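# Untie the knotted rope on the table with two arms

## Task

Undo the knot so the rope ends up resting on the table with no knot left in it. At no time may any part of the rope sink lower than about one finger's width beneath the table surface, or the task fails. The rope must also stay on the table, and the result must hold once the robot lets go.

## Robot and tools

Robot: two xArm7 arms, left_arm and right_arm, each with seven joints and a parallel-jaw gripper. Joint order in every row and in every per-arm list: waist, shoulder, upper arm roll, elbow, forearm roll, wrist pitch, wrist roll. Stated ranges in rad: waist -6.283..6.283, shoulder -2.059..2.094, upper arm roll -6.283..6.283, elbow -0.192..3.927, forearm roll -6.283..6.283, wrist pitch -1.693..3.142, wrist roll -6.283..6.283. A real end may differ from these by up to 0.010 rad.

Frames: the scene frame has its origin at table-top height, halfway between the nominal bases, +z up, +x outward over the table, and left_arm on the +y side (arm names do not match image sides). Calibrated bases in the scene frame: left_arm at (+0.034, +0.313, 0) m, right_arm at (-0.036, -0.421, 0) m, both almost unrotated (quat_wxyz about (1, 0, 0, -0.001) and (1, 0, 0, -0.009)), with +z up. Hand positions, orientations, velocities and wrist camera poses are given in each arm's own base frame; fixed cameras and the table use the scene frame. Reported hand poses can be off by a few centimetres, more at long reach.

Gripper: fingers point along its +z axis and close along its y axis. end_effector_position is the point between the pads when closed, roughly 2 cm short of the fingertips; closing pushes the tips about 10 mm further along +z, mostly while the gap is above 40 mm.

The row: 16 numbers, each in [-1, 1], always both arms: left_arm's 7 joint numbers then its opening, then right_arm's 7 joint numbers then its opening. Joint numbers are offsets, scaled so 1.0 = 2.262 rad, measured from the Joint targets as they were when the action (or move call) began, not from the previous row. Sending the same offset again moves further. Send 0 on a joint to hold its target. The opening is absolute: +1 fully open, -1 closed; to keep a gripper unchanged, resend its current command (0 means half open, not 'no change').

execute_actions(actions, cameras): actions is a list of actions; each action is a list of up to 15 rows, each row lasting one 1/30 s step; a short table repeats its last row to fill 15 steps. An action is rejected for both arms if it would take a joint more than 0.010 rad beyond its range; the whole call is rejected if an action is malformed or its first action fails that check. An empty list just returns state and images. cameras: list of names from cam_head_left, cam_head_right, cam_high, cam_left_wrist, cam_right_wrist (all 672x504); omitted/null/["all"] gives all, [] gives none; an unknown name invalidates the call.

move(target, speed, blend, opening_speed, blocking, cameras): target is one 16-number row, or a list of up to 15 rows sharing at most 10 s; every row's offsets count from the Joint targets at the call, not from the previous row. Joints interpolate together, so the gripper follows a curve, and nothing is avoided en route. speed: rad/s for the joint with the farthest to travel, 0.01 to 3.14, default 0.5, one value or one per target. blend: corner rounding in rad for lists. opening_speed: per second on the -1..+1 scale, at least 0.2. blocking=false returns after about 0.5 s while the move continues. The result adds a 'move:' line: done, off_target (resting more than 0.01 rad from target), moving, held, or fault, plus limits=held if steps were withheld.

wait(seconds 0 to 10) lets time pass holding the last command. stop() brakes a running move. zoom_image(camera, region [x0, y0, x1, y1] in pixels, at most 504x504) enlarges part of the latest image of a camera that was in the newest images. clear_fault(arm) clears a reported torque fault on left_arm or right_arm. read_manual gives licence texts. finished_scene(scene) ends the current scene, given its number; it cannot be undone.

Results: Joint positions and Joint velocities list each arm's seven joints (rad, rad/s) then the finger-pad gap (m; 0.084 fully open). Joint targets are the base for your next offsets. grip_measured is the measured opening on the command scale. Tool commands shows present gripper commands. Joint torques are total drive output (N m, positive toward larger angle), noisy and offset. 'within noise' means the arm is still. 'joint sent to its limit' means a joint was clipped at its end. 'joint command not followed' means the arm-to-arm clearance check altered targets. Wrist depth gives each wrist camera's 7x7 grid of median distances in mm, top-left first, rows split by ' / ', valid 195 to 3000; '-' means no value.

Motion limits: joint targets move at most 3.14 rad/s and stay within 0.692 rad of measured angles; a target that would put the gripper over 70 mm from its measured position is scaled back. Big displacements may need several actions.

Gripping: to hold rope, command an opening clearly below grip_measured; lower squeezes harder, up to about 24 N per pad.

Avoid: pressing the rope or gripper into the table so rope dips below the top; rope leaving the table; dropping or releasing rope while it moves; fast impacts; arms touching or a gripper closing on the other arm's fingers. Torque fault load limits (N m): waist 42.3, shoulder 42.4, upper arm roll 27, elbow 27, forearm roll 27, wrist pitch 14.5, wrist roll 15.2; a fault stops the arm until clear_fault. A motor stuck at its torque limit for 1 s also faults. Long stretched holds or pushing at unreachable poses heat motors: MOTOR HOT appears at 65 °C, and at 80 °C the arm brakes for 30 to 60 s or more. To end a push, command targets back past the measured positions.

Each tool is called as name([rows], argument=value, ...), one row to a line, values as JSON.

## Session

execute_actions(actions=[])

zoom_image(camera="cam_high", region=[270, 180, 420, 310])

Scene clock: 0.00 s.
left_arm: end_effector_position=(+0.2415, +0.1285, +0.1089) grip_measured=+1.00 end_effector_quat_wxyz=(-0.220, +0.651, +0.656, +0.311) | right_arm: end_effector_position=(+0.6565, -0.1476, +0.1387) grip_measured=+1.00 end_effector_quat_wxyz=(-0.093, -0.582, +0.807, -0.045)
Joint positions: left_arm=[0.74 -0.892 -1.057 0.013 0.072 0.514 -1.758 0.084] | right_arm=[-0.073 0.903 -0.16 2.195 -0.072 1.363 1.732 0.084]
Joint velocities: within noise
Joint torques (N m): no reading
Motor temperatures (°C): left_arm=[36 40 37 44 34 40 45] | right_arm=[33 39 40 44 40 35 37]
Wrist depth (mm): cam_left_wrist=[472 488 501 2017 2027 1750 1856 / 404 415 429 439 461 477 494 / 352 361 371 381 395 407 419 / 316 324 332 340 348 361 370 / 289 295 301 308 315 321 332 / 261 267 272 277 283 291 294 / 238 246 250 252 257 263 270] | cam_right_wrist=[303 304 305 306 307 308 309 / 297 299 298 300 301 302 303 / 291 291 293 293 294 295 295 / 283 284 285 286 286 287 288 / 277 278 279 279 280 281 282 / 270 272 272 273 274 274 275 / 265 267 267 267 268 269 270]
Joint targets: left_arm=[0.740 -0.892 -1.057 0.013 0.072 0.514 -1.758] | right_arm=[-0.073 0.903 -0.160 2.195 -0.072 1.363 1.732]
Tool commands: left_gripper/opening=+1.0 right_gripper/opening=+1.0

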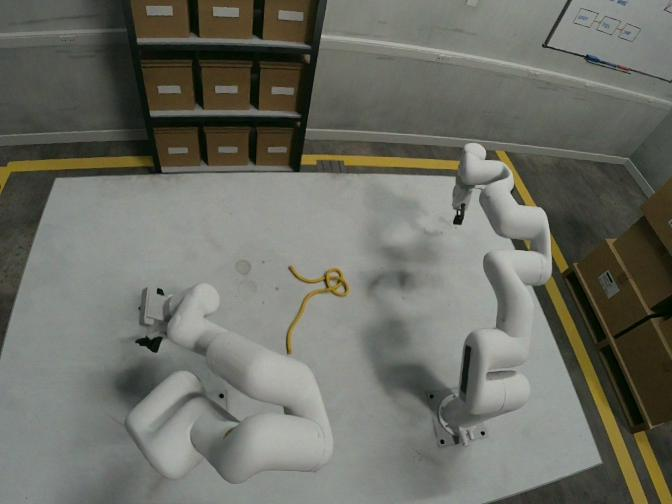

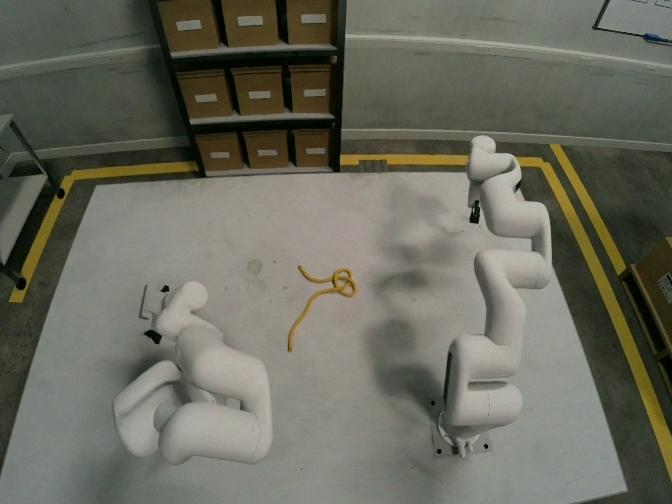

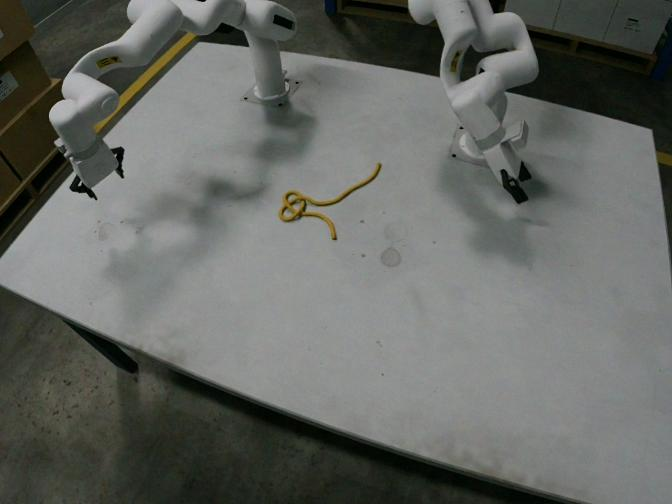

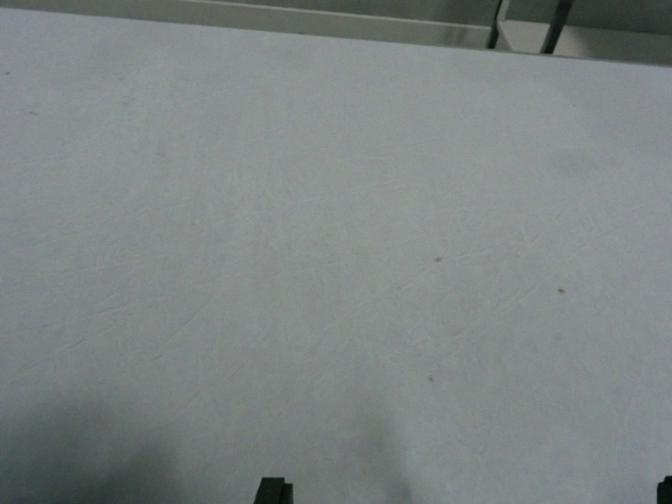

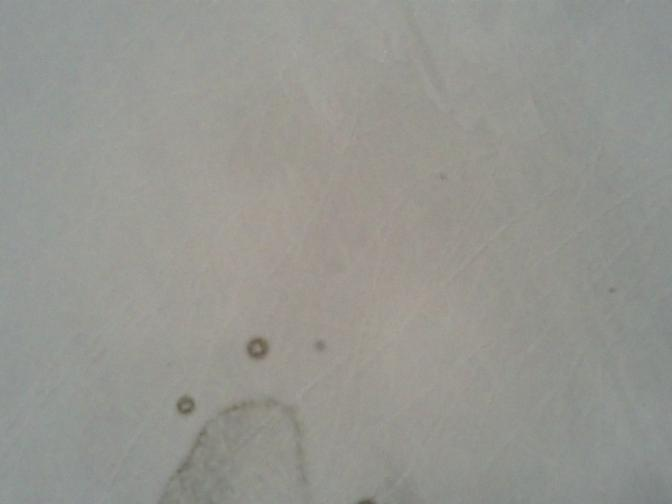

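Scaled by 3.360 from the camera's 672x504 image, which has a finer 960x720 frame.

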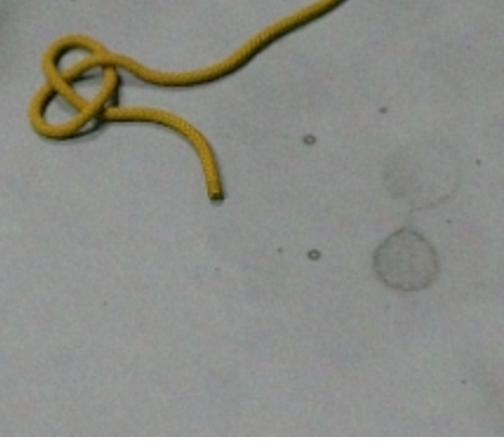

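move(target=[0,0,0,0,0,0,0,1,0.3767,-0.2684,0.0707,-0.3588,0.0318,-0.1218,0.0561,1], speed=0.8, cameras=["cam_high","cam_right_wrist"])

zoom_image(camera="cam_right_wrist", region=[150, 80, 550, 420])

Scene clock: 23.20 s.
left_arm: end_effector_position=(+0.2415, +0.1285, +0.1089) grip_measured=+1.00 end_effector_quat_wxyz=(-0.220, +0.651, +0.656, +0.311) | right_arm: end_effector_position=(+0.3920, +0.3871, +0.1896) grip_measured=+1.00 end_effector_quat_wxyz=(+0.000, +0.858, -0.514, +0.000)
Joint positions: left_arm=[0.74 -0.892 -1.057 0.013 0.072 0.514 -1.758 0.084] | right_arm=[0.779 0.296 0 1.383 0 1.087 1.859 0.084]
Joint velocities: within noise
Joint torques (N m): left_arm=[0.28 3.43 7.06 7.94 0.29 -1.27 0.11] | right_arm=[7.83 -33.69 3.22 9.7 2.65 -2.19 0.78]
Motor temperatures (°C): left_arm=[36 40 37 45 34 40 45] | right_arm=[33 41 40 47 40 35 37]
Wrist depth (mm): cam_left_wrist=[472 488 503 2015 2047 1755 1844 / 403 416 429 439 461 477 493 / 352 362 371 381 395 407 419 / 317 324 331 340 349 360 370 / 289 294 301 308 315 321 333 / 262 266 272 277 283 290 294 / 238 245 250 252 257 263 270] | cam_right_wrist=[324 322 322 322 321 319 319 / 323 322 322 321 320 319 319 / 324 323 322 320 319 319 319 / 323 323 322 320 319 319 318 / 323 322 321 320 320 319 318 / 323 322 321 320 320 319 318 / 323 322 320 320 319 319 318]
Joint targets: left_arm=[0.740 -0.892 -1.057 0.013 0.072 0.514 -1.758] | right_arm=[0.779 0.296 0.000 1.383 0.000 1.087 1.859]
move: done
Images, in order (width x height): cam_high 672x504, cam_right_wrist 672x504.

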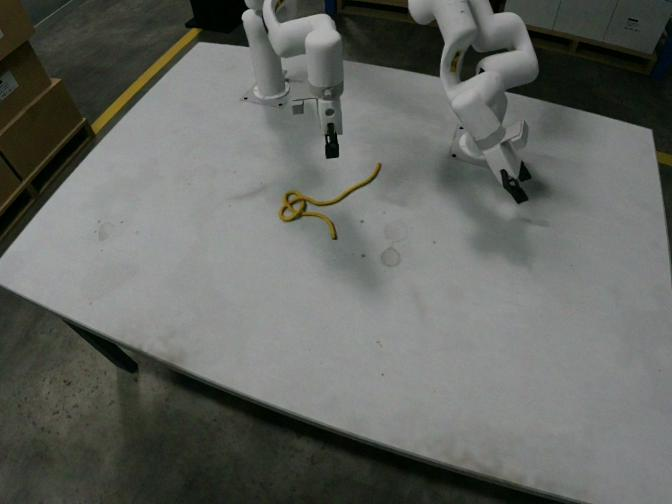

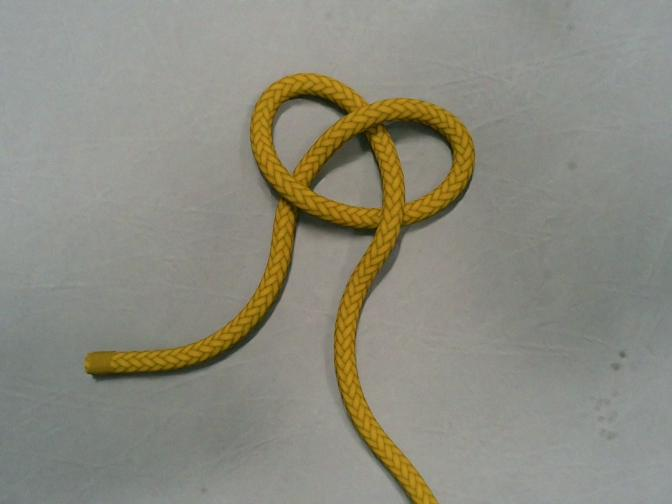

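Scaled by 1.260 from the camera's 672x504 image, which has a finer 960x720 frame.

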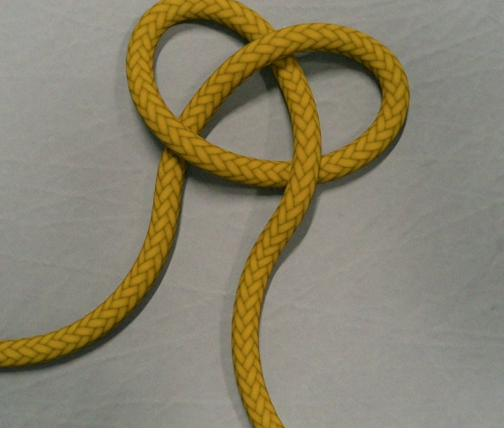

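move(target=[0,0,0,0,0,0,0,1,-0.1008,0,0,0,0,0,-0.9726,-0.57], speed=1.2, cameras=["cam_right_wrist"])

Scene clock: 73.00 s.
left_arm: end_effector_position=(+0.2415, +0.1285, +0.1089) grip_measured=+1.00 end_effector_quat_wxyz=(-0.220, +0.651, +0.656, +0.311) | right_arm: end_effector_position=(+0.4692, +0.2885, +0.1896) grip_measured=-0.59 end_effector_quat_wxyz=(+0.000, +0.902, +0.431, +0.000)
Joint positions: left_arm=[0.74 -0.892 -1.057 0.013 0.072 0.514 -1.758 0.084] | right_arm=[0.551 0.296 0 1.383 0 1.087 -0.341 0.018]
Joint velocities: within noise
Joint torques (N m): left_arm=[0.7 4.35 7.57 7.51 1.08 -1 -0.01] | right_arm=[-7.56 -32.52 -1.92 10.79 2.31 -1.64 -0.85]
Motor temperatures (°C): left_arm=[36 40 37 46 34 40 45] | right_arm=[34 41 40 48 40 35 37]
Wrist depth (mm): cam_left_wrist=[470 488 503 2007 2028 1757 1840 / 404 415 429 440 461 476 494 / 353 362 371 382 395 406 419 / 317 324 332 340 348 360 370 / 289 295 301 308 315 321 332 / 261 267 272 278 283 291 294 / 238 245 250 252 257 263 269] | cam_right_wrist=[323 322 321 321 321 319 318 / 323 322 321 320 320 319 319 / 323 322 321 321 320 319 319 / 322 322 321 320 320 319 319 / 322 321 322 320 319 319 319 / 321 322 321 320 319 319 318 / 322 321 320 319 319 319 318]
Joint targets: left_arm=[0.740 -0.892 -1.057 0.013 0.072 0.514 -1.758] | right_arm=[0.551 0.296 0.000 1.383 0.000 1.087 -0.341]
move: done
Images, in order (width x height): cam_right_wrist 672x504.

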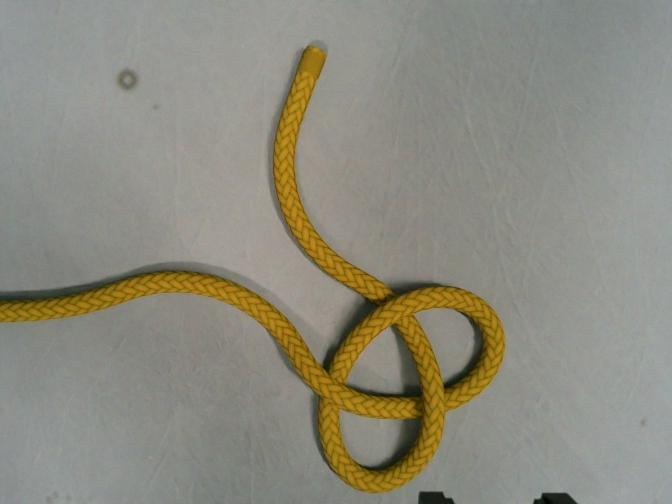

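move(target=[0,0,0,0,0,0,0,1,0.0076,0.1038,0,-0.0063,0,-0.1101,-0.176,-0.57], speed=0.5, cameras=["cam_right_wrist","cam_high"])

zoom_image(camera="cam_high", region=[260, 160, 350, 240])

Scene clock: 104.43 s.
left_arm: end_effector_position=(+0.2415, +0.1285, +0.1089) grip_measured=+1.00 end_effector_quat_wxyz=(-0.220, +0.651, +0.656, +0.311) | right_arm: end_effector_position=(+0.4853, +0.3101, +0.0700) grip_measured=-0.59 end_effector_quat_wxyz=(+0.000, +0.794, +0.608, +0.000)
Joint positions: left_arm=[0.74 -0.892 -1.057 0.013 0.072 0.514 -1.758 0.084] | right_arm=[0.568 0.531 0 1.369 0 0.838 -0.739 0.018]
Joint velocities: within noise
Joint torques (N m): left_arm=[1 5.09 7.49 7.53 1.61 -0.89 -0.1] | right_arm=[7.33 -27.83 2.68 8.69 2.06 -2.1 -0.76]
Motor temperatures (°C): left_arm=[36 40 37 46 34 40 45] | right_arm=[34 41 40 49 40 35 37]
Wrist depth (mm): cam_left_wrist=[471 489 503 1991 2035 1754 1844 / 403 416 429 440 460 477 493 / 353 362 371 382 397 408 419 / 316 324 332 340 349 360 370 / 289 295 301 308 315 320 332 / 261 266 272 277 283 291 294 / 238 245 250 252 257 263 270] | cam_right_wrist=[202 202 202 201 201 201 200 / 202 202 202 201 201 200 200 / 203 202 202 201 201 201 200 / 202 202 202 201 201 200 200 / 202 202 201 201 201 200 200 / 202 202 201 201 201 200 200 / 202 202 201 201 200 200 200]
Joint targets: left_arm=[0.740 -0.892 -1.057 0.013 0.072 0.514 -1.758] | right_arm=[0.568 0.531 0.000 1.369 0.000 0.838 -0.739]
move: done
Images, in order (width x height): cam_high 672x504, cam_right_wrist 672x504.

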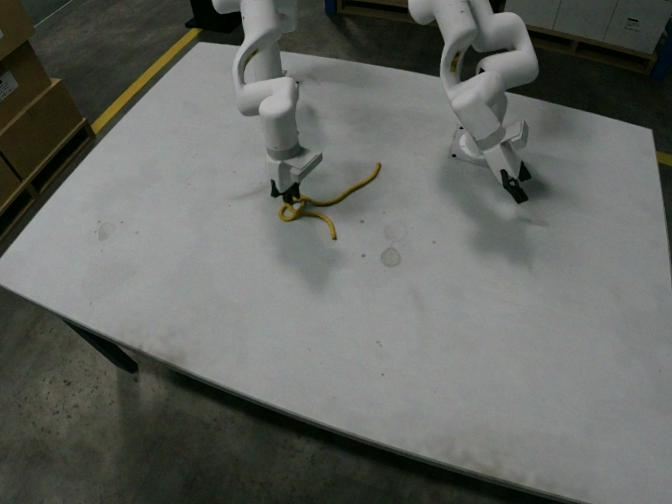

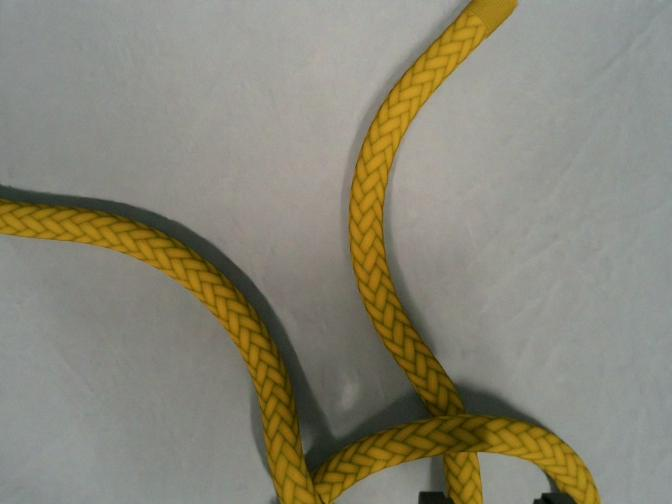

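Scaled by 5.600 from the camera's 672x504 image, which has a finer 960x720 frame.

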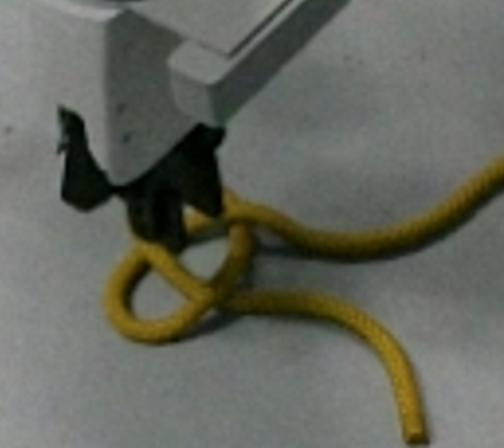

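move([
  [0,0,0,0,0,0,0,1,-0.0029,0.0352,0,-0.0115,0,-0.0467,0,-0.57],
  [0,0,0,0,0,0,0,1,-0.0029,0.0352,0,-0.0115,0,-0.0467,0,-1],
], speed=0.1, opening_speed=0.4, cameras=["cam_right_wrist","cam_high"])

zoom_image(camera="cam_high", region=[260, 160, 350, 240])

Scene clock: 121.00 s.
left_arm: end_effector_position=(+0.2415, +0.1285, +0.1089) grip_measured=+1.00 end_effector_quat_wxyz=(-0.220, +0.651, +0.656, +0.311) | right_arm: end_effector_position=(+0.4853, +0.3056, +0.0225) grip_measured=-0.79 end_effector_quat_wxyz=(+0.000, +0.796, +0.606, +0.000)
Joint positions: left_arm=[0.74 -0.892 -1.057 0.013 0.072 0.514 -1.758 0.084] | right_arm=[0.562 0.611 0 1.343 0 0.733 -0.739 0.009]
Joint velocities: within noise
Joint torques (N m): left_arm=[1.59 6.2 7.49 7.41 2.11 -0.57 -0.26] | right_arm=[-7.14 -28.78 2.71 8.51 1.8 -1.94 -0.75]
Motor temperatures (°C): left_arm=[36 40 37 46 34 40 45] | right_arm=[34 40 40 48 40 35 37]
Wrist depth (mm): cam_left_wrist=[472 489 502 2022 2049 1742 1855 / 404 415 429 438 461 478 494 / 352 362 371 382 396 407 419 / 316 324 331 340 349 360 370 / 288 295 301 308 315 320 332 / 261 266 272 277 283 290 294 / 238 246 250 252 257 263 270] | cam_right_wrist=[- - - - - - - / - - - - - - - / - - - - - - - / - - - - - - - / - - - - - - - / - - - - - - - / - - - - - - -]
Joint targets: left_arm=[0.740 -0.892 -1.057 0.013 0.072 0.514 -1.758] | right_arm=[0.562 0.611 0.000 1.343 0.000 0.733 -0.739]
move: done
Images, in order (width x height): cam_high 672x504, cam_right_wrist 672x504.

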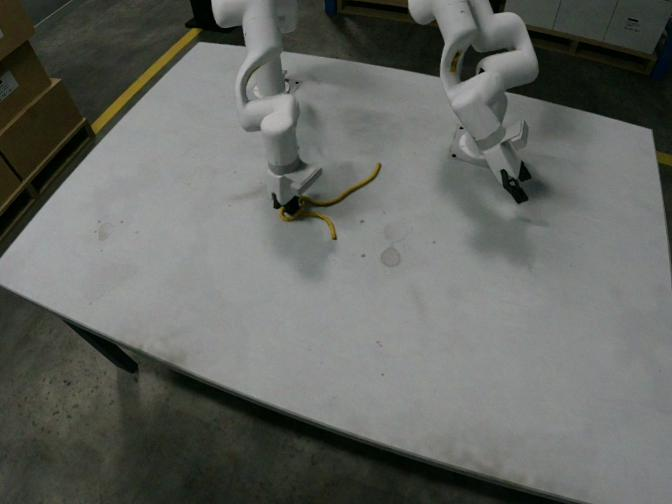

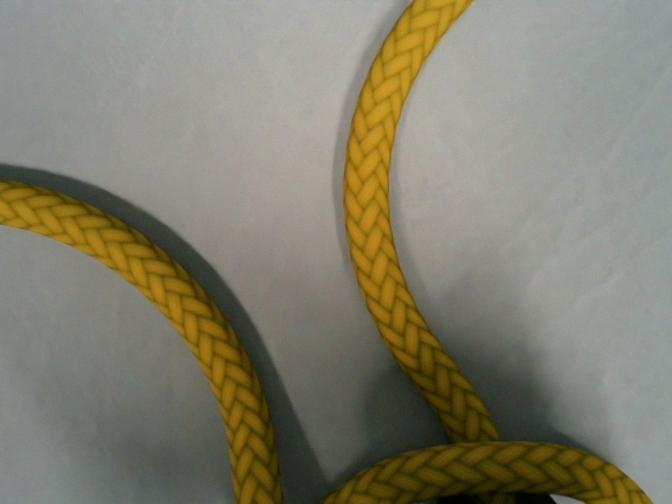

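Scaled by 5.600 from the camera's 672x504 image, which has a finer 960x720 frame.

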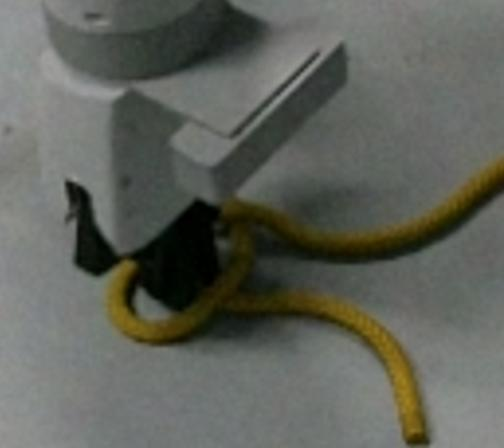

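move([
  [0,0,0,0,0,0,0,1,0,-0.0271,0,0.0031,0,0.0298,0,-1],
  [0,0,0,0,0,0,0,1,-0.1125,-0.1605,0,-0.2065,0,-0.0464,-0.1121,-1],
], speed=0.2, blend=0.02, cameras=["cam_right_wrist","cam_high"])

zoom_image(camera="cam_high", region=[240, 150, 360, 250])

Scene clock: 140.20 s.
left_arm: end_effector_position=(+0.2415, +0.1285, +0.1089) grip_measured=+1.00 end_effector_quat_wxyz=(-0.220, +0.651, +0.656, +0.311) | right_arm: end_effector_position=(+0.4411, +0.1401, +0.0551) grip_measured=-0.79 end_effector_quat_wxyz=(+0.000, +0.796, +0.605, +0.000)
Joint positions: left_arm=[0.74 -0.892 -1.057 0.013 0.072 0.514 -1.758 0.084] | right_arm=[0.307 0.248 0 0.876 0 0.628 -0.992 0.009]
Joint velocities: within noise
Joint torques (N m): left_arm=[1.83 7.03 7.36 7.45 2.06 -0.38 -0.35] | right_arm=[-7.51 -30.21 0.74 7.45 1.3 -2.1 -0.72]
Motor temperatures (°C): left_arm=[36 40 37 46 34 40 45] | right_arm=[34 41 40 47 40 35 37]
Wrist depth (mm): cam_left_wrist=[472 488 502 2015 2036 1754 1841 / 404 416 429 440 460 478 493 / 353 362 371 381 396 407 420 / 316 324 331 340 349 360 370 / 288 295 301 308 315 320 332 / 261 267 272 277 283 291 293 / 238 245 250 253 257 263 270] | cam_right_wrist=[- - - - - - - / - - - - - - - / - - - - - - - / - - - - - - - / - - - - - - - / - - - - - - - / - - - - - - -]
Joint targets: left_arm=[0.740 -0.892 -1.057 0.013 0.072 0.514 -1.758] | right_arm=[0.307 0.248 0.000 0.876 0.000 0.628 -0.992]
move: done
Images, in order (width x height): cam_high 672x504, cam_right_wrist 672x504.

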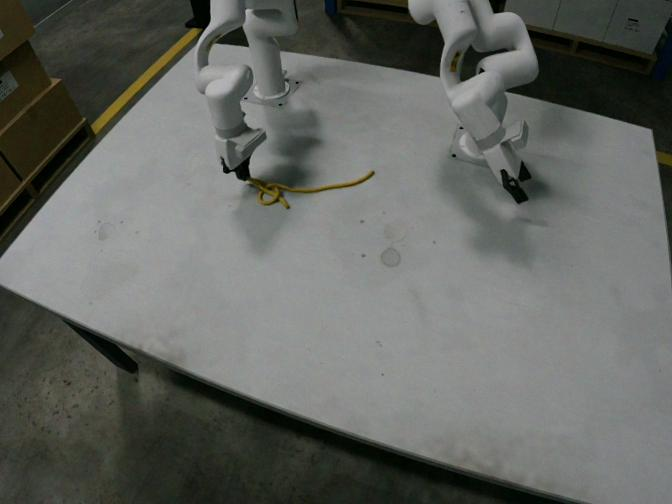

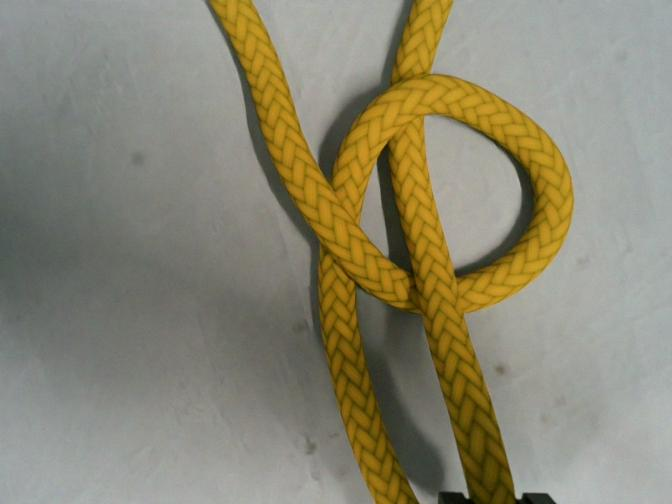

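Scaled by 4.200 from the camera's 672x504 image, which has a finer 960x720 frame.

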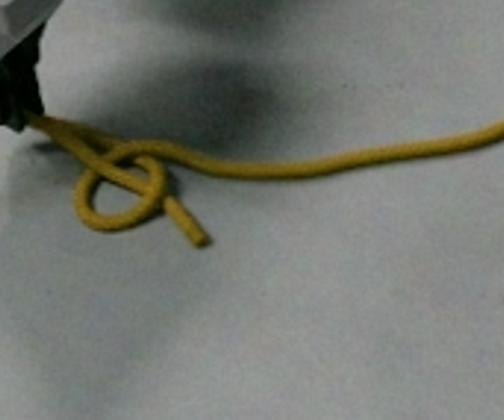

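move(target=[0,0,0,0,0,0,0,1,-0.0612,-0.0395,0,-0.0563,0,-0.0168,-0.0615,-1], speed=0.12, cameras=["cam_right_wrist","cam_high"])

zoom_image(camera="cam_high", region=[220, 140, 340, 240])

Scene clock: 150.13 s.
left_arm: end_effector_position=(+0.2415, +0.1285, +0.1089) grip_measured=+1.00 end_effector_quat_wxyz=(-0.220, +0.651, +0.656, +0.311) | right_arm: end_effector_position=(+0.4230, +0.0723, +0.0551) grip_measured=-0.79 end_effector_quat_wxyz=(+0.000, +0.796, +0.606, +0.000)
Joint positions: left_arm=[0.74 -0.892 -1.057 0.013 0.072 0.514 -1.758 0.084] | right_arm=[0.169 0.158 0 0.748 0 0.59 -1.131 0.009]
Joint velocities: within noise
Joint torques (N m): left_arm=[2.29 6.95 7.47 7.46 1.96 -0.4 -0.5] | right_arm=[-7.74 -27.37 -2.93 7.46 1.28 -2.02 -0.78]
Motor temperatures (°C): left_arm=[36 40 37 46 34 40 45] | right_arm=[34 41 40 47 40 35 37]
Wrist depth (mm): cam_left_wrist=[471 487 502 2030 2041 1743 1845 / 403 416 428 439 461 476 494 / 352 362 372 382 396 407 420 / 317 324 332 340 348 360 370 / 288 295 302 308 315 321 332 / 262 267 272 277 283 291 294 / 238 245 250 252 257 263 269] | cam_right_wrist=[- - - - - - - / - - - - - - - / - - - - - - - / - - - - - - - / - - - - - - - / - - - - - - - / - - - - - - -]
Joint targets: left_arm=[0.740 -0.892 -1.057 0.013 0.072 0.514 -1.758] | right_arm=[0.169 0.158 0.000 0.748 0.000 0.590 -1.132]
move: done
Images, in order (width x height): cam_high 672x504, cam_right_wrist 672x504.

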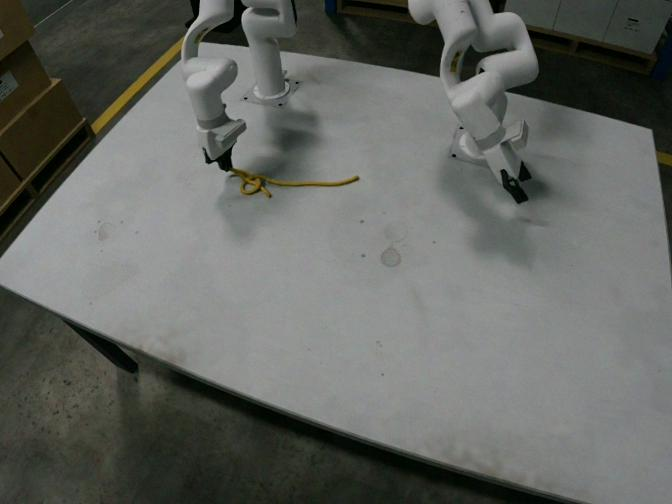

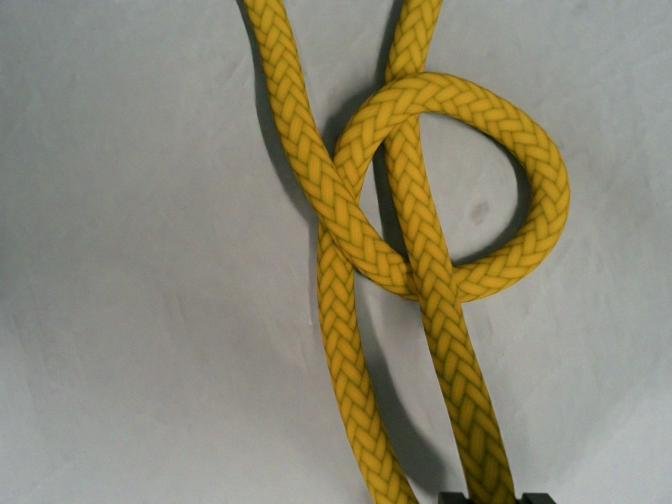

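Scaled by 4.200 from the camera's 672x504 image, which has a finer 960x720 frame.

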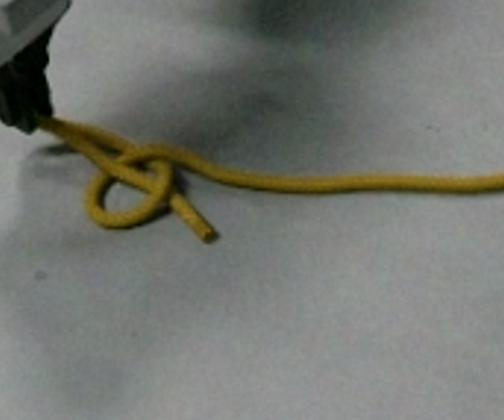

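move([
  [0,0,0,0,0,0,0,1,0,0.0385,0,-0.0034,0,-0.0419,0,-1],
  [0,0,0,0,0,0,0,1,0,0.0385,0,-0.0034,0,-0.0419,0,-0.45],
  [0,0,0,0,0,0,0,1,0,-0.0878,0,0.0378,0,0.1256,0,-0.45],
], speed=0.25, opening_speed=0.6, cameras=["cam_right_wrist"])

Scene clock: 168.07 s.
left_arm: end_effector_position=(+0.2415, +0.1285, +0.1089) grip_measured=+1.00 end_effector_quat_wxyz=(-0.220, +0.651, +0.656, +0.311) | right_arm: end_effector_position=(+0.4231, +0.0722, +0.1500) grip_measured=-0.47 end_effector_quat_wxyz=(+0.000, +0.796, +0.606, +0.000)
Joint positions: left_arm=[0.74 -0.892 -1.057 0.013 0.072 0.514 -1.758 0.084] | right_arm=[0.169 -0.04 0 0.834 0 0.874 -1.132 0.024]
Joint velocities: within noise
Joint torques (N m): left_arm=[2.81 6.83 7.46 7.53 1.95 -0.39 -0.66] | right_arm=[-7.01 -25.43 -2.47 11.81 0.94 -0.4 -0.72]
Motor temperatures (°C): left_arm=[36 40 38 46 34 40 45] | right_arm=[34 40 40 47 40 36 37]
Wrist depth (mm): cam_left_wrist=[472 489 502 2008 2050 1751 1829 / 403 415 428 439 461 478 494 / 352 362 371 382 396 408 420 / 316 324 332 340 348 360 370 / 289 295 301 308 315 321 332 / 262 266 272 278 283 290 294 / 238 246 249 252 257 263 269] | cam_right_wrist=[283 282 282 282 281 280 280 / 283 283 282 282 281 280 280 / 283 283 282 269 281 280 280 / 283 282 281 281 272 280 279 / 282 282 282 281 280 280 280 / 282 282 282 281 280 280 280 / 283 282 281 281 280 280 280]
Joint targets: left_arm=[0.740 -0.892 -1.057 0.013 0.072 0.514 -1.758] | right_arm=[0.169 -0.040 0.000 0.834 0.000 0.874 -1.132]
move: done
Images, in order (width x height): cam_right_wrist 672x504.

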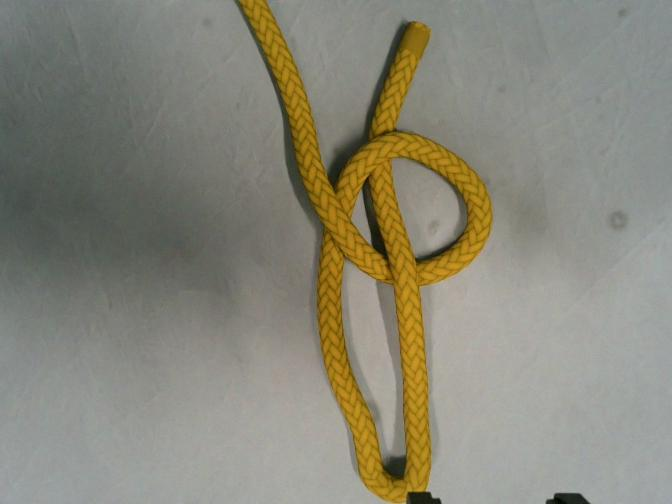

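move(target=[0,0,0,0,0,0,0,1,0.0381,0.0843,0,-0.0173,0,-0.1016,0.0385,-0.52], speed=0.4, cameras=["cam_right_wrist"])

Scene clock: 182.17 s.
left_arm: end_effector_position=(+0.2415, +0.1285, +0.1089) grip_measured=+1.00 end_effector_quat_wxyz=(-0.220, +0.651, +0.656, +0.311) | right_arm: end_effector_position=(+0.4254, +0.1110, +0.0702) grip_measured=-0.54 end_effector_quat_wxyz=(+0.000, +0.796, +0.605, +0.000)
Joint positions: left_arm=[0.74 -0.892 -1.057 0.013 0.072 0.514 -1.758 0.084] | right_arm=[0.255 0.15 0 0.795 0 0.644 -1.044 0.02]
Joint velocities: within noise
Joint torques (N m): left_arm=[3.11 6.87 7.38 7.49 2.11 -0.36 -0.75] | right_arm=[7.23 -17.99 1.38 7.61 0.74 -2.09 0.71]
Motor temperatures (°C): left_arm=[36 40 38 46 34 40 45] | right_arm=[34 40 40 48 40 35 37]
Wrist depth (mm): cam_left_wrist=[472 489 502 2010 2042 1742 1831 / 403 416 427 438 461 477 494 / 353 361 371 381 396 407 421 / 317 324 332 340 349 360 369 / 288 295 301 308 315 321 333 / 261 267 272 277 283 291 294 / 238 245 250 252 257 263 270] | cam_right_wrist=[203 203 202 202 202 201 201 / 203 203 202 202 201 201 201 / 203 203 202 202 201 201 201 / 203 202 202 201 201 200 201 / 203 202 202 - 201 201 200 / 203 202 202 202 201 201 200 / 202 202 202 202 201 201 200]
Joint targets: left_arm=[0.740 -0.892 -1.057 0.013 0.072 0.514 -1.758] | right_arm=[0.255 0.150 0.000 0.795 0.000 0.644 -1.044]
move: done
Images, in order (width x height): cam_right_wrist 672x504.

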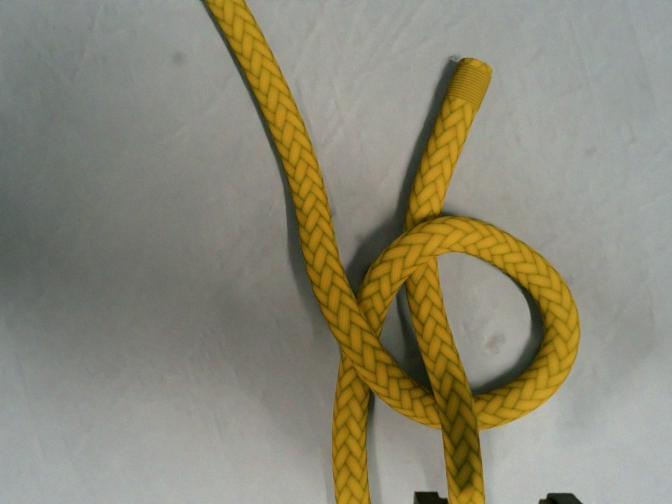

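move([
  [0,0,0,0,0,0,0,1,0,0.0531,0,-0.0066,0,-0.0597,0,-0.52],
  [0,0,0,0,0,0,0,1,0,0.0531,0,-0.0066,0,-0.0597,0,-1],
  [0,0,0,0,0,0,0,1,0,0,0,0,0,0,0,-1],
  [0,0,0,0,0,0,0,1,-0.1072,-0.0358,0,-0.0737,0,-0.0374,-0.1074,-1],
], speed=[0.15,0.15,0.2,0.15], opening_speed=0.5, cameras=["cam_right_wrist","cam_high"])

zoom_image(camera="cam_high", region=[200, 130, 320, 230])

Scene clock: 200.83 s.
left_arm: end_effector_position=(+0.2415, +0.1285, +0.1089) grip_measured=+1.00 end_effector_quat_wxyz=(-0.220, +0.651, +0.656, +0.311) | right_arm: end_effector_position=(+0.3958, +0.0051, +0.0548) grip_measured=-0.79 end_effector_quat_wxyz=(+0.000, +0.796, +0.605, +0.000)
Joint positions: left_arm=[0.74 -0.892 -1.057 0.013 0.072 0.514 -1.758 0.084] | right_arm=[0.013 0.069 0 0.628 0 0.559 -1.287 0.009]
Joint velocities: within noise
Joint torques (N m): left_arm=[3.79 6.8 7.43 7.54 2.06 -0.36 -0.96] | right_arm=[-7.49 -24.76 -1.87 7.24 0.22 -1.98 -0.85]
Motor temperatures (°C): left_arm=[36 40 38 46 34 40 45] | right_arm=[34 40 40 47 40 35 37]
Wrist depth (mm): cam_left_wrist=[472 488 502 2009 2024 1746 1843 / 404 415 428 439 460 477 493 / 352 362 371 382 395 407 419 / 317 324 332 340 349 360 369 / 288 295 301 308 315 321 332 / 261 267 272 278 283 291 294 / 238 246 250 252 257 263 269] | cam_right_wrist=[- - - - - - - / - - - - - - - / - - - - - - - / - - - - - - - / - - - - - - - / - - - - - - - / - - - - - - -]
Joint targets: left_arm=[0.740 -0.892 -1.057 0.013 0.072 0.514 -1.758] | right_arm=[0.013 0.069 0.000 0.628 0.000 0.559 -1.287]
move: done
Images, in order (width x height): cam_high 672x504, cam_right_wrist 672x504.

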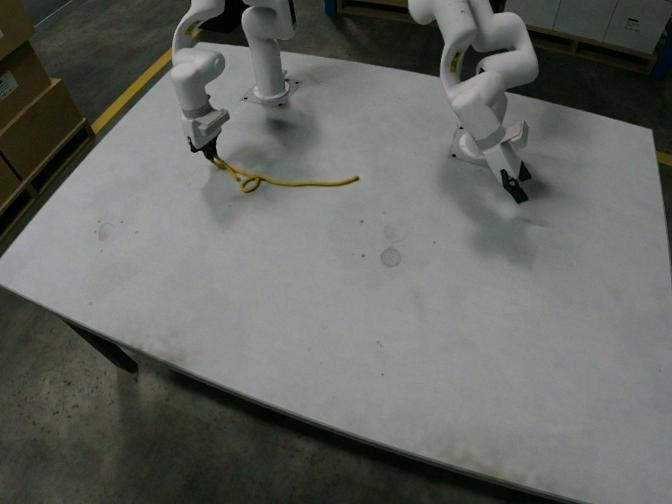

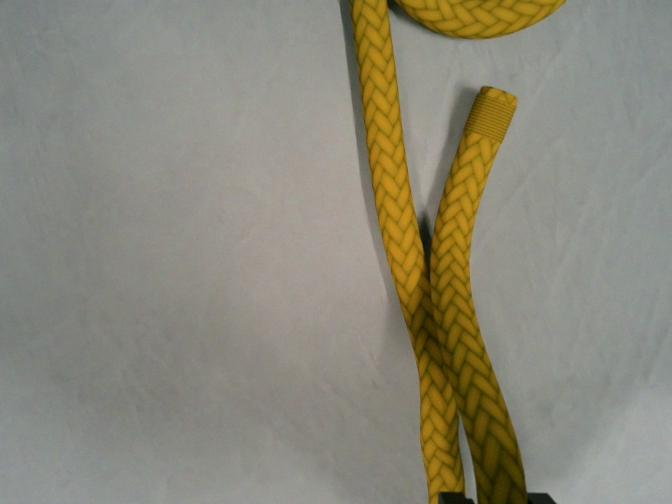

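Scaled by 4.200 from the camera's 672x504 image, which has a finer 960x720 frame.

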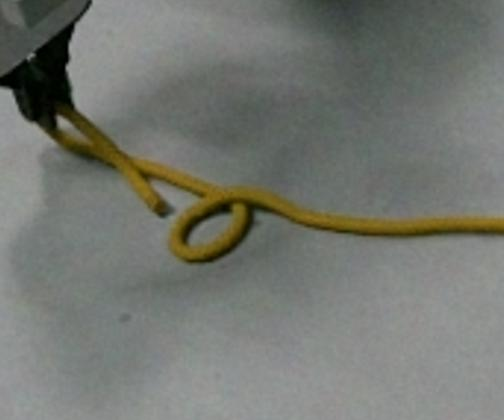

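move([
  [0,0,0,0,0,0,0,1,0,0.0421,0,-0.0038,0,-0.0458,0,-1],
  [0,0,0,0,0,0,0,1,0,0.0421,0,-0.0038,0,-0.0458,0,-0.55],
  [0,0,0,0,0,0,0,1,0,-0.0702,0,0.0229,0,0.0932,0,-0.55],
], speed=0.25, opening_speed=0.5, cameras=["cam_right_wrist","cam_high"])

zoom_image(camera="cam_high", region=[190, 130, 370, 230])

Scene clock: 213.87 s.
left_arm: end_effector_position=(+0.2415, +0.1285, +0.1089) grip_measured=+1.00 end_effector_quat_wxyz=(-0.220, +0.651, +0.656, +0.311) | right_arm: end_effector_position=(+0.4095, +0.0051, +0.0470) grip_measured=-0.79 end_effector_quat_wxyz=(+0.017, +0.796, +0.605, +0.023)
Joint positions: left_arm=[0.74 -0.892 -1.057 0.013 0.072 0.514 -1.758 0.084] | right_arm=[0.012 0.104 0 0.622 0 0.461 -1.287 0.009]
Joint velocities: within noise
Joint torques (N m): left_arm=[4.12 6.96 7.41 7.48 1.94 -0.34 -1.05] | right_arm=[0.63 -25.35 -0.01 7.39 0.33 -0.89 -0.09]
Motor temperatures (°C): left_arm=[36 40 38 46 34 39 45] | right_arm=[34 40 40 47 40 35 37]
Wrist depth (mm): cam_left_wrist=[471 488 502 2006 2026 1761 1850 / 403 415 428 440 460 478 494 / 352 361 372 382 396 406 419 / 317 324 332 340 349 360 369 / 288 294 301 308 315 321 332 / 261 267 272 277 283 291 294 / 238 246 250 252 257 263 270] | cam_right_wrist=[- - - - - - - / - - - - - - - / - - - - - - - / - - - - - - - / - - - - - - - / - - - - - - - / - - - - - - -]
Joint targets: left_arm=[0.740 -0.892 -1.057 0.013 0.072 0.514 -1.758] | right_arm=[0.012 0.104 0.000 0.622 0.000 0.461 -1.287]
Tool commands: left_gripper/opening=+1.0 right_gripper/opening=-1.0
TORQUE FAULT: the external load on the shoulder of the right arm reached its load limit, and that arm stopped. The contact can be on any part of that arm beyond that joint, not only on its tool. A torque fault puts only its own arm into a fault stop. That arm's remaining commands of this call were not run. The hold on the shoulder of that arm was moved back by the arm itself, up to 3 degrees, as the stop began. That arm is still stopped at the end of this call. While its stop runs, that arm, its gripper or tool too, takes no new command.
CLEAR FAULT: the right arm stays stopped (state 4) until you call clear_fault(arm="right_arm").
End effector pose when the fault began: right_arm: position (+0.3973, +0.0049, +0.0262), quat_wxyz (+0.001, +0.796, +0.605, +0.002)
Joint positions when the fault began: right_arm=[0.012 0.155 0 0.621 0 0.463 -1.287 0.009]
move: fault (right_arm); path passed 1 of 3 targets; target 2's new numbers were not sent; right_arm: the wrist pitch is farthest, 0.308 rad from its target
Images, in order (width x height): cam_high 672x504, cam_right_wrist 672x504.

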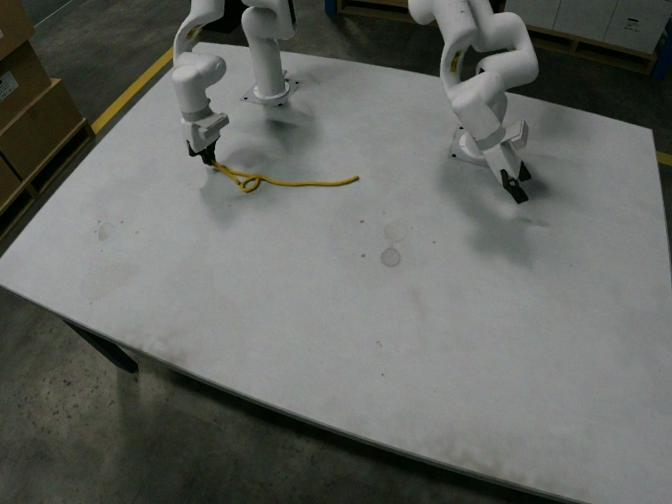

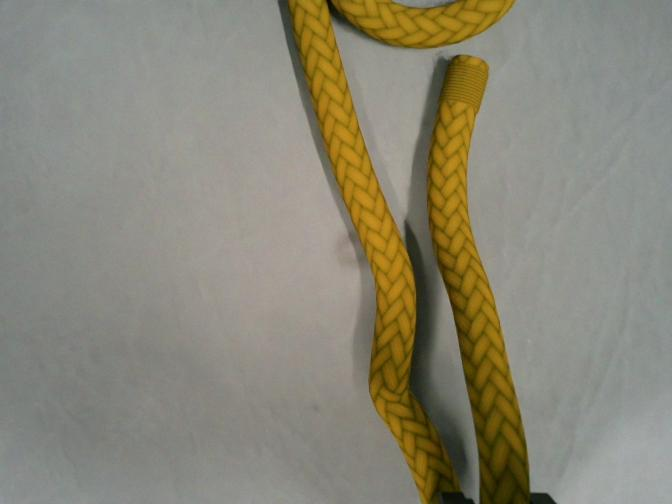

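Scaled by 2.800 from the camera's 672x504 image, which has a finer 960x720 frame.

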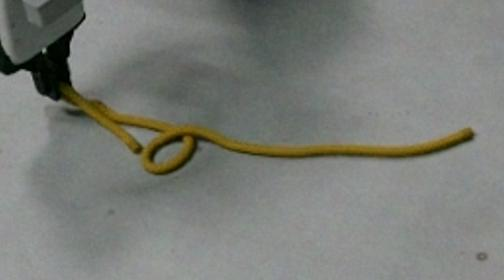

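clear_fault(arm="right_arm", cameras=[])

Scene clock: 219.50 s.
left_arm: end_effector_position=(+0.2415, +0.1285, +0.1089) grip_measured=+1.00 end_effector_quat_wxyz=(-0.220, +0.651, +0.656, +0.311) | right_arm: end_effector_position=(+0.4096, +0.0051, +0.0471) grip_measured=-0.79 end_effector_quat_wxyz=(+0.017, +0.796, +0.605, +0.023)
Joint positions: left_arm=[0.74 -0.892 -1.057 0.013 0.072 0.514 -1.758 0.084] | right_arm=[0.012 0.104 0 0.622 0 0.461 -1.287 0.009]
Joint velocities: within noise
Joint torques (N m): left_arm=[4.46 6.82 7.4 7.55 1.95 -0.31 -1.18] | right_arm=[0.01 -25.4 0.18 7.24 0.28 -0.73 -0.07]
Motor temperatures (°C): left_arm=[36 40 38 46 34 39 45] | right_arm=[33 40 40 47 40 35 37]
Wrist depth (mm): cam_left_wrist=[471 487 502 2009 2024 1752 1833 / 404 415 428 439 461 478 495 / 352 362 371 382 395 406 419 / 316 324 332 340 348 360 370 / 289 295 301 308 315 321 333 / 261 267 272 277 283 290 294 / 238 246 250 252 257 263 270] | cam_right_wrist=[- - - - - - - / - - - - - - - / - - - - - - - / - - - - - - - / - - - - - - - / - - - - - - - / - - - - - - -]
Joint targets: left_arm=[0.740 -0.892 -1.057 0.013 0.072 0.514 -1.758] | right_arm=[0.012 0.104 0.000 0.622 0.000 0.461 -1.287]
Tool commands: left_gripper/opening=+1.0 right_gripper/opening=-1.0
TORQUE FAULT, CONTINUED: the right arm's stop, for the torque fault of the shoulder that an earlier result reported, is over. The call counts as one of the actions that you can send in this scene. The hold on the shoulder of that arm was moved back by the arm itself, up to 3 degrees, as the stop began. That arm's target is now where it stood when the stop ended, not its last command. That arm keeps its grip as last carried out and accepts commands again: back off and push less far.
CLEAR FAULT: your call cleared the right arm's torque fault. If a joint's load stays at its limit, that arm stops again at once.
No camera images: "cameras" was empty.

move([
  [0,0,0,0,0,0,0,1,0,0.0115,0,0,0,0,0,-1],
  [0,0,0,0,0,0,0,1,0,0.0115,0,0,0,0,0,-0.5],
  [0,0,0,0,0,0,0,1,0,-0.085,0,0,0,0.03,0,-0.5],
], speed=0.15, opening_speed=0.4, cameras=["cam_right_wrist","cam_high"])

zoom_image(camera="cam_high", region=[190, 130, 370, 230])

Scene clock: 230.20 s.
left_arm: end_effector_position=(+0.2415, +0.1285, +0.1089) grip_measured=+1.00 end_effector_quat_wxyz=(-0.220, +0.651, +0.656, +0.311) | right_arm: end_effector_position=(+0.4285, +0.0053, +0.1207) grip_measured=-0.52 end_effector_quat_wxyz=(+0.054, +0.793, +0.603, +0.073)
Joint positions: left_arm=[0.74 -0.892 -1.057 0.013 0.072 0.514 -1.758 0.084] | right_arm=[0.012 -0.089 0 0.622 0 0.529 -1.287 0.021]
Joint velocities: within noise
Joint torques (N m): left_arm=[5 6.76 7.26 7.47 2.06 -0.35 -1.29] | right_arm=[-0.16 -22.62 0.32 9.73 0.4 -0.49 -0.02]
Motor temperatures (°C): left_arm=[36 40 38 46 34 39 45] | right_arm=[33 40 40 47 40 35 37]
Wrist depth (mm): cam_left_wrist=[471 490 503 2000 2034 1750 1830 / 403 415 429 439 462 477 494 / 352 361 371 381 395 407 419 / 317 324 332 340 349 360 370 / 289 294 301 308 315 321 333 / 262 266 272 277 283 291 294 / 238 246 250 252 257 263 269] | cam_right_wrist=[239 244 242 254 263 268 275 / 238 243 241 254 261 267 274 / 237 242 245 251 260 265 272 / 236 240 243 252 258 264 270 / 234 239 243 242 256 262 268 / 233 238 242 247 254 260 267 / 232 236 242 240 253 259 265]
Joint targets: left_arm=[0.740 -0.892 -1.057 0.013 0.072 0.514 -1.758] | right_arm=[0.012 -0.089 0.000 0.622 0.000 0.529 -1.287]
move: done
Images, in order (width x height): cam_high 672x504, cam_right_wrist 672x504.

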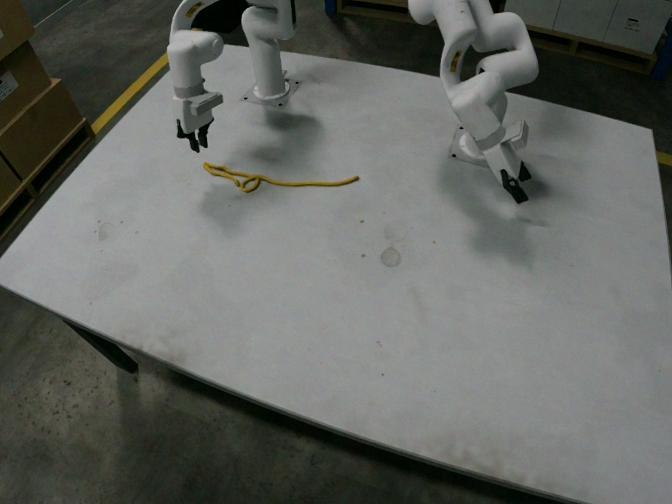

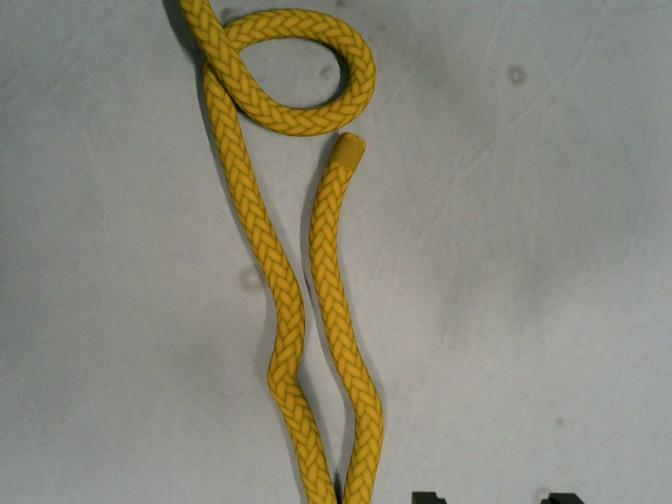

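Scaled by 2.800 from the camera's 672x504 image, which has a finer 960x720 frame.

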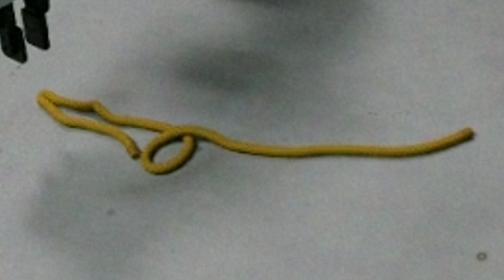

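finished_scene(scene=2)

The scene is finished: the task was done.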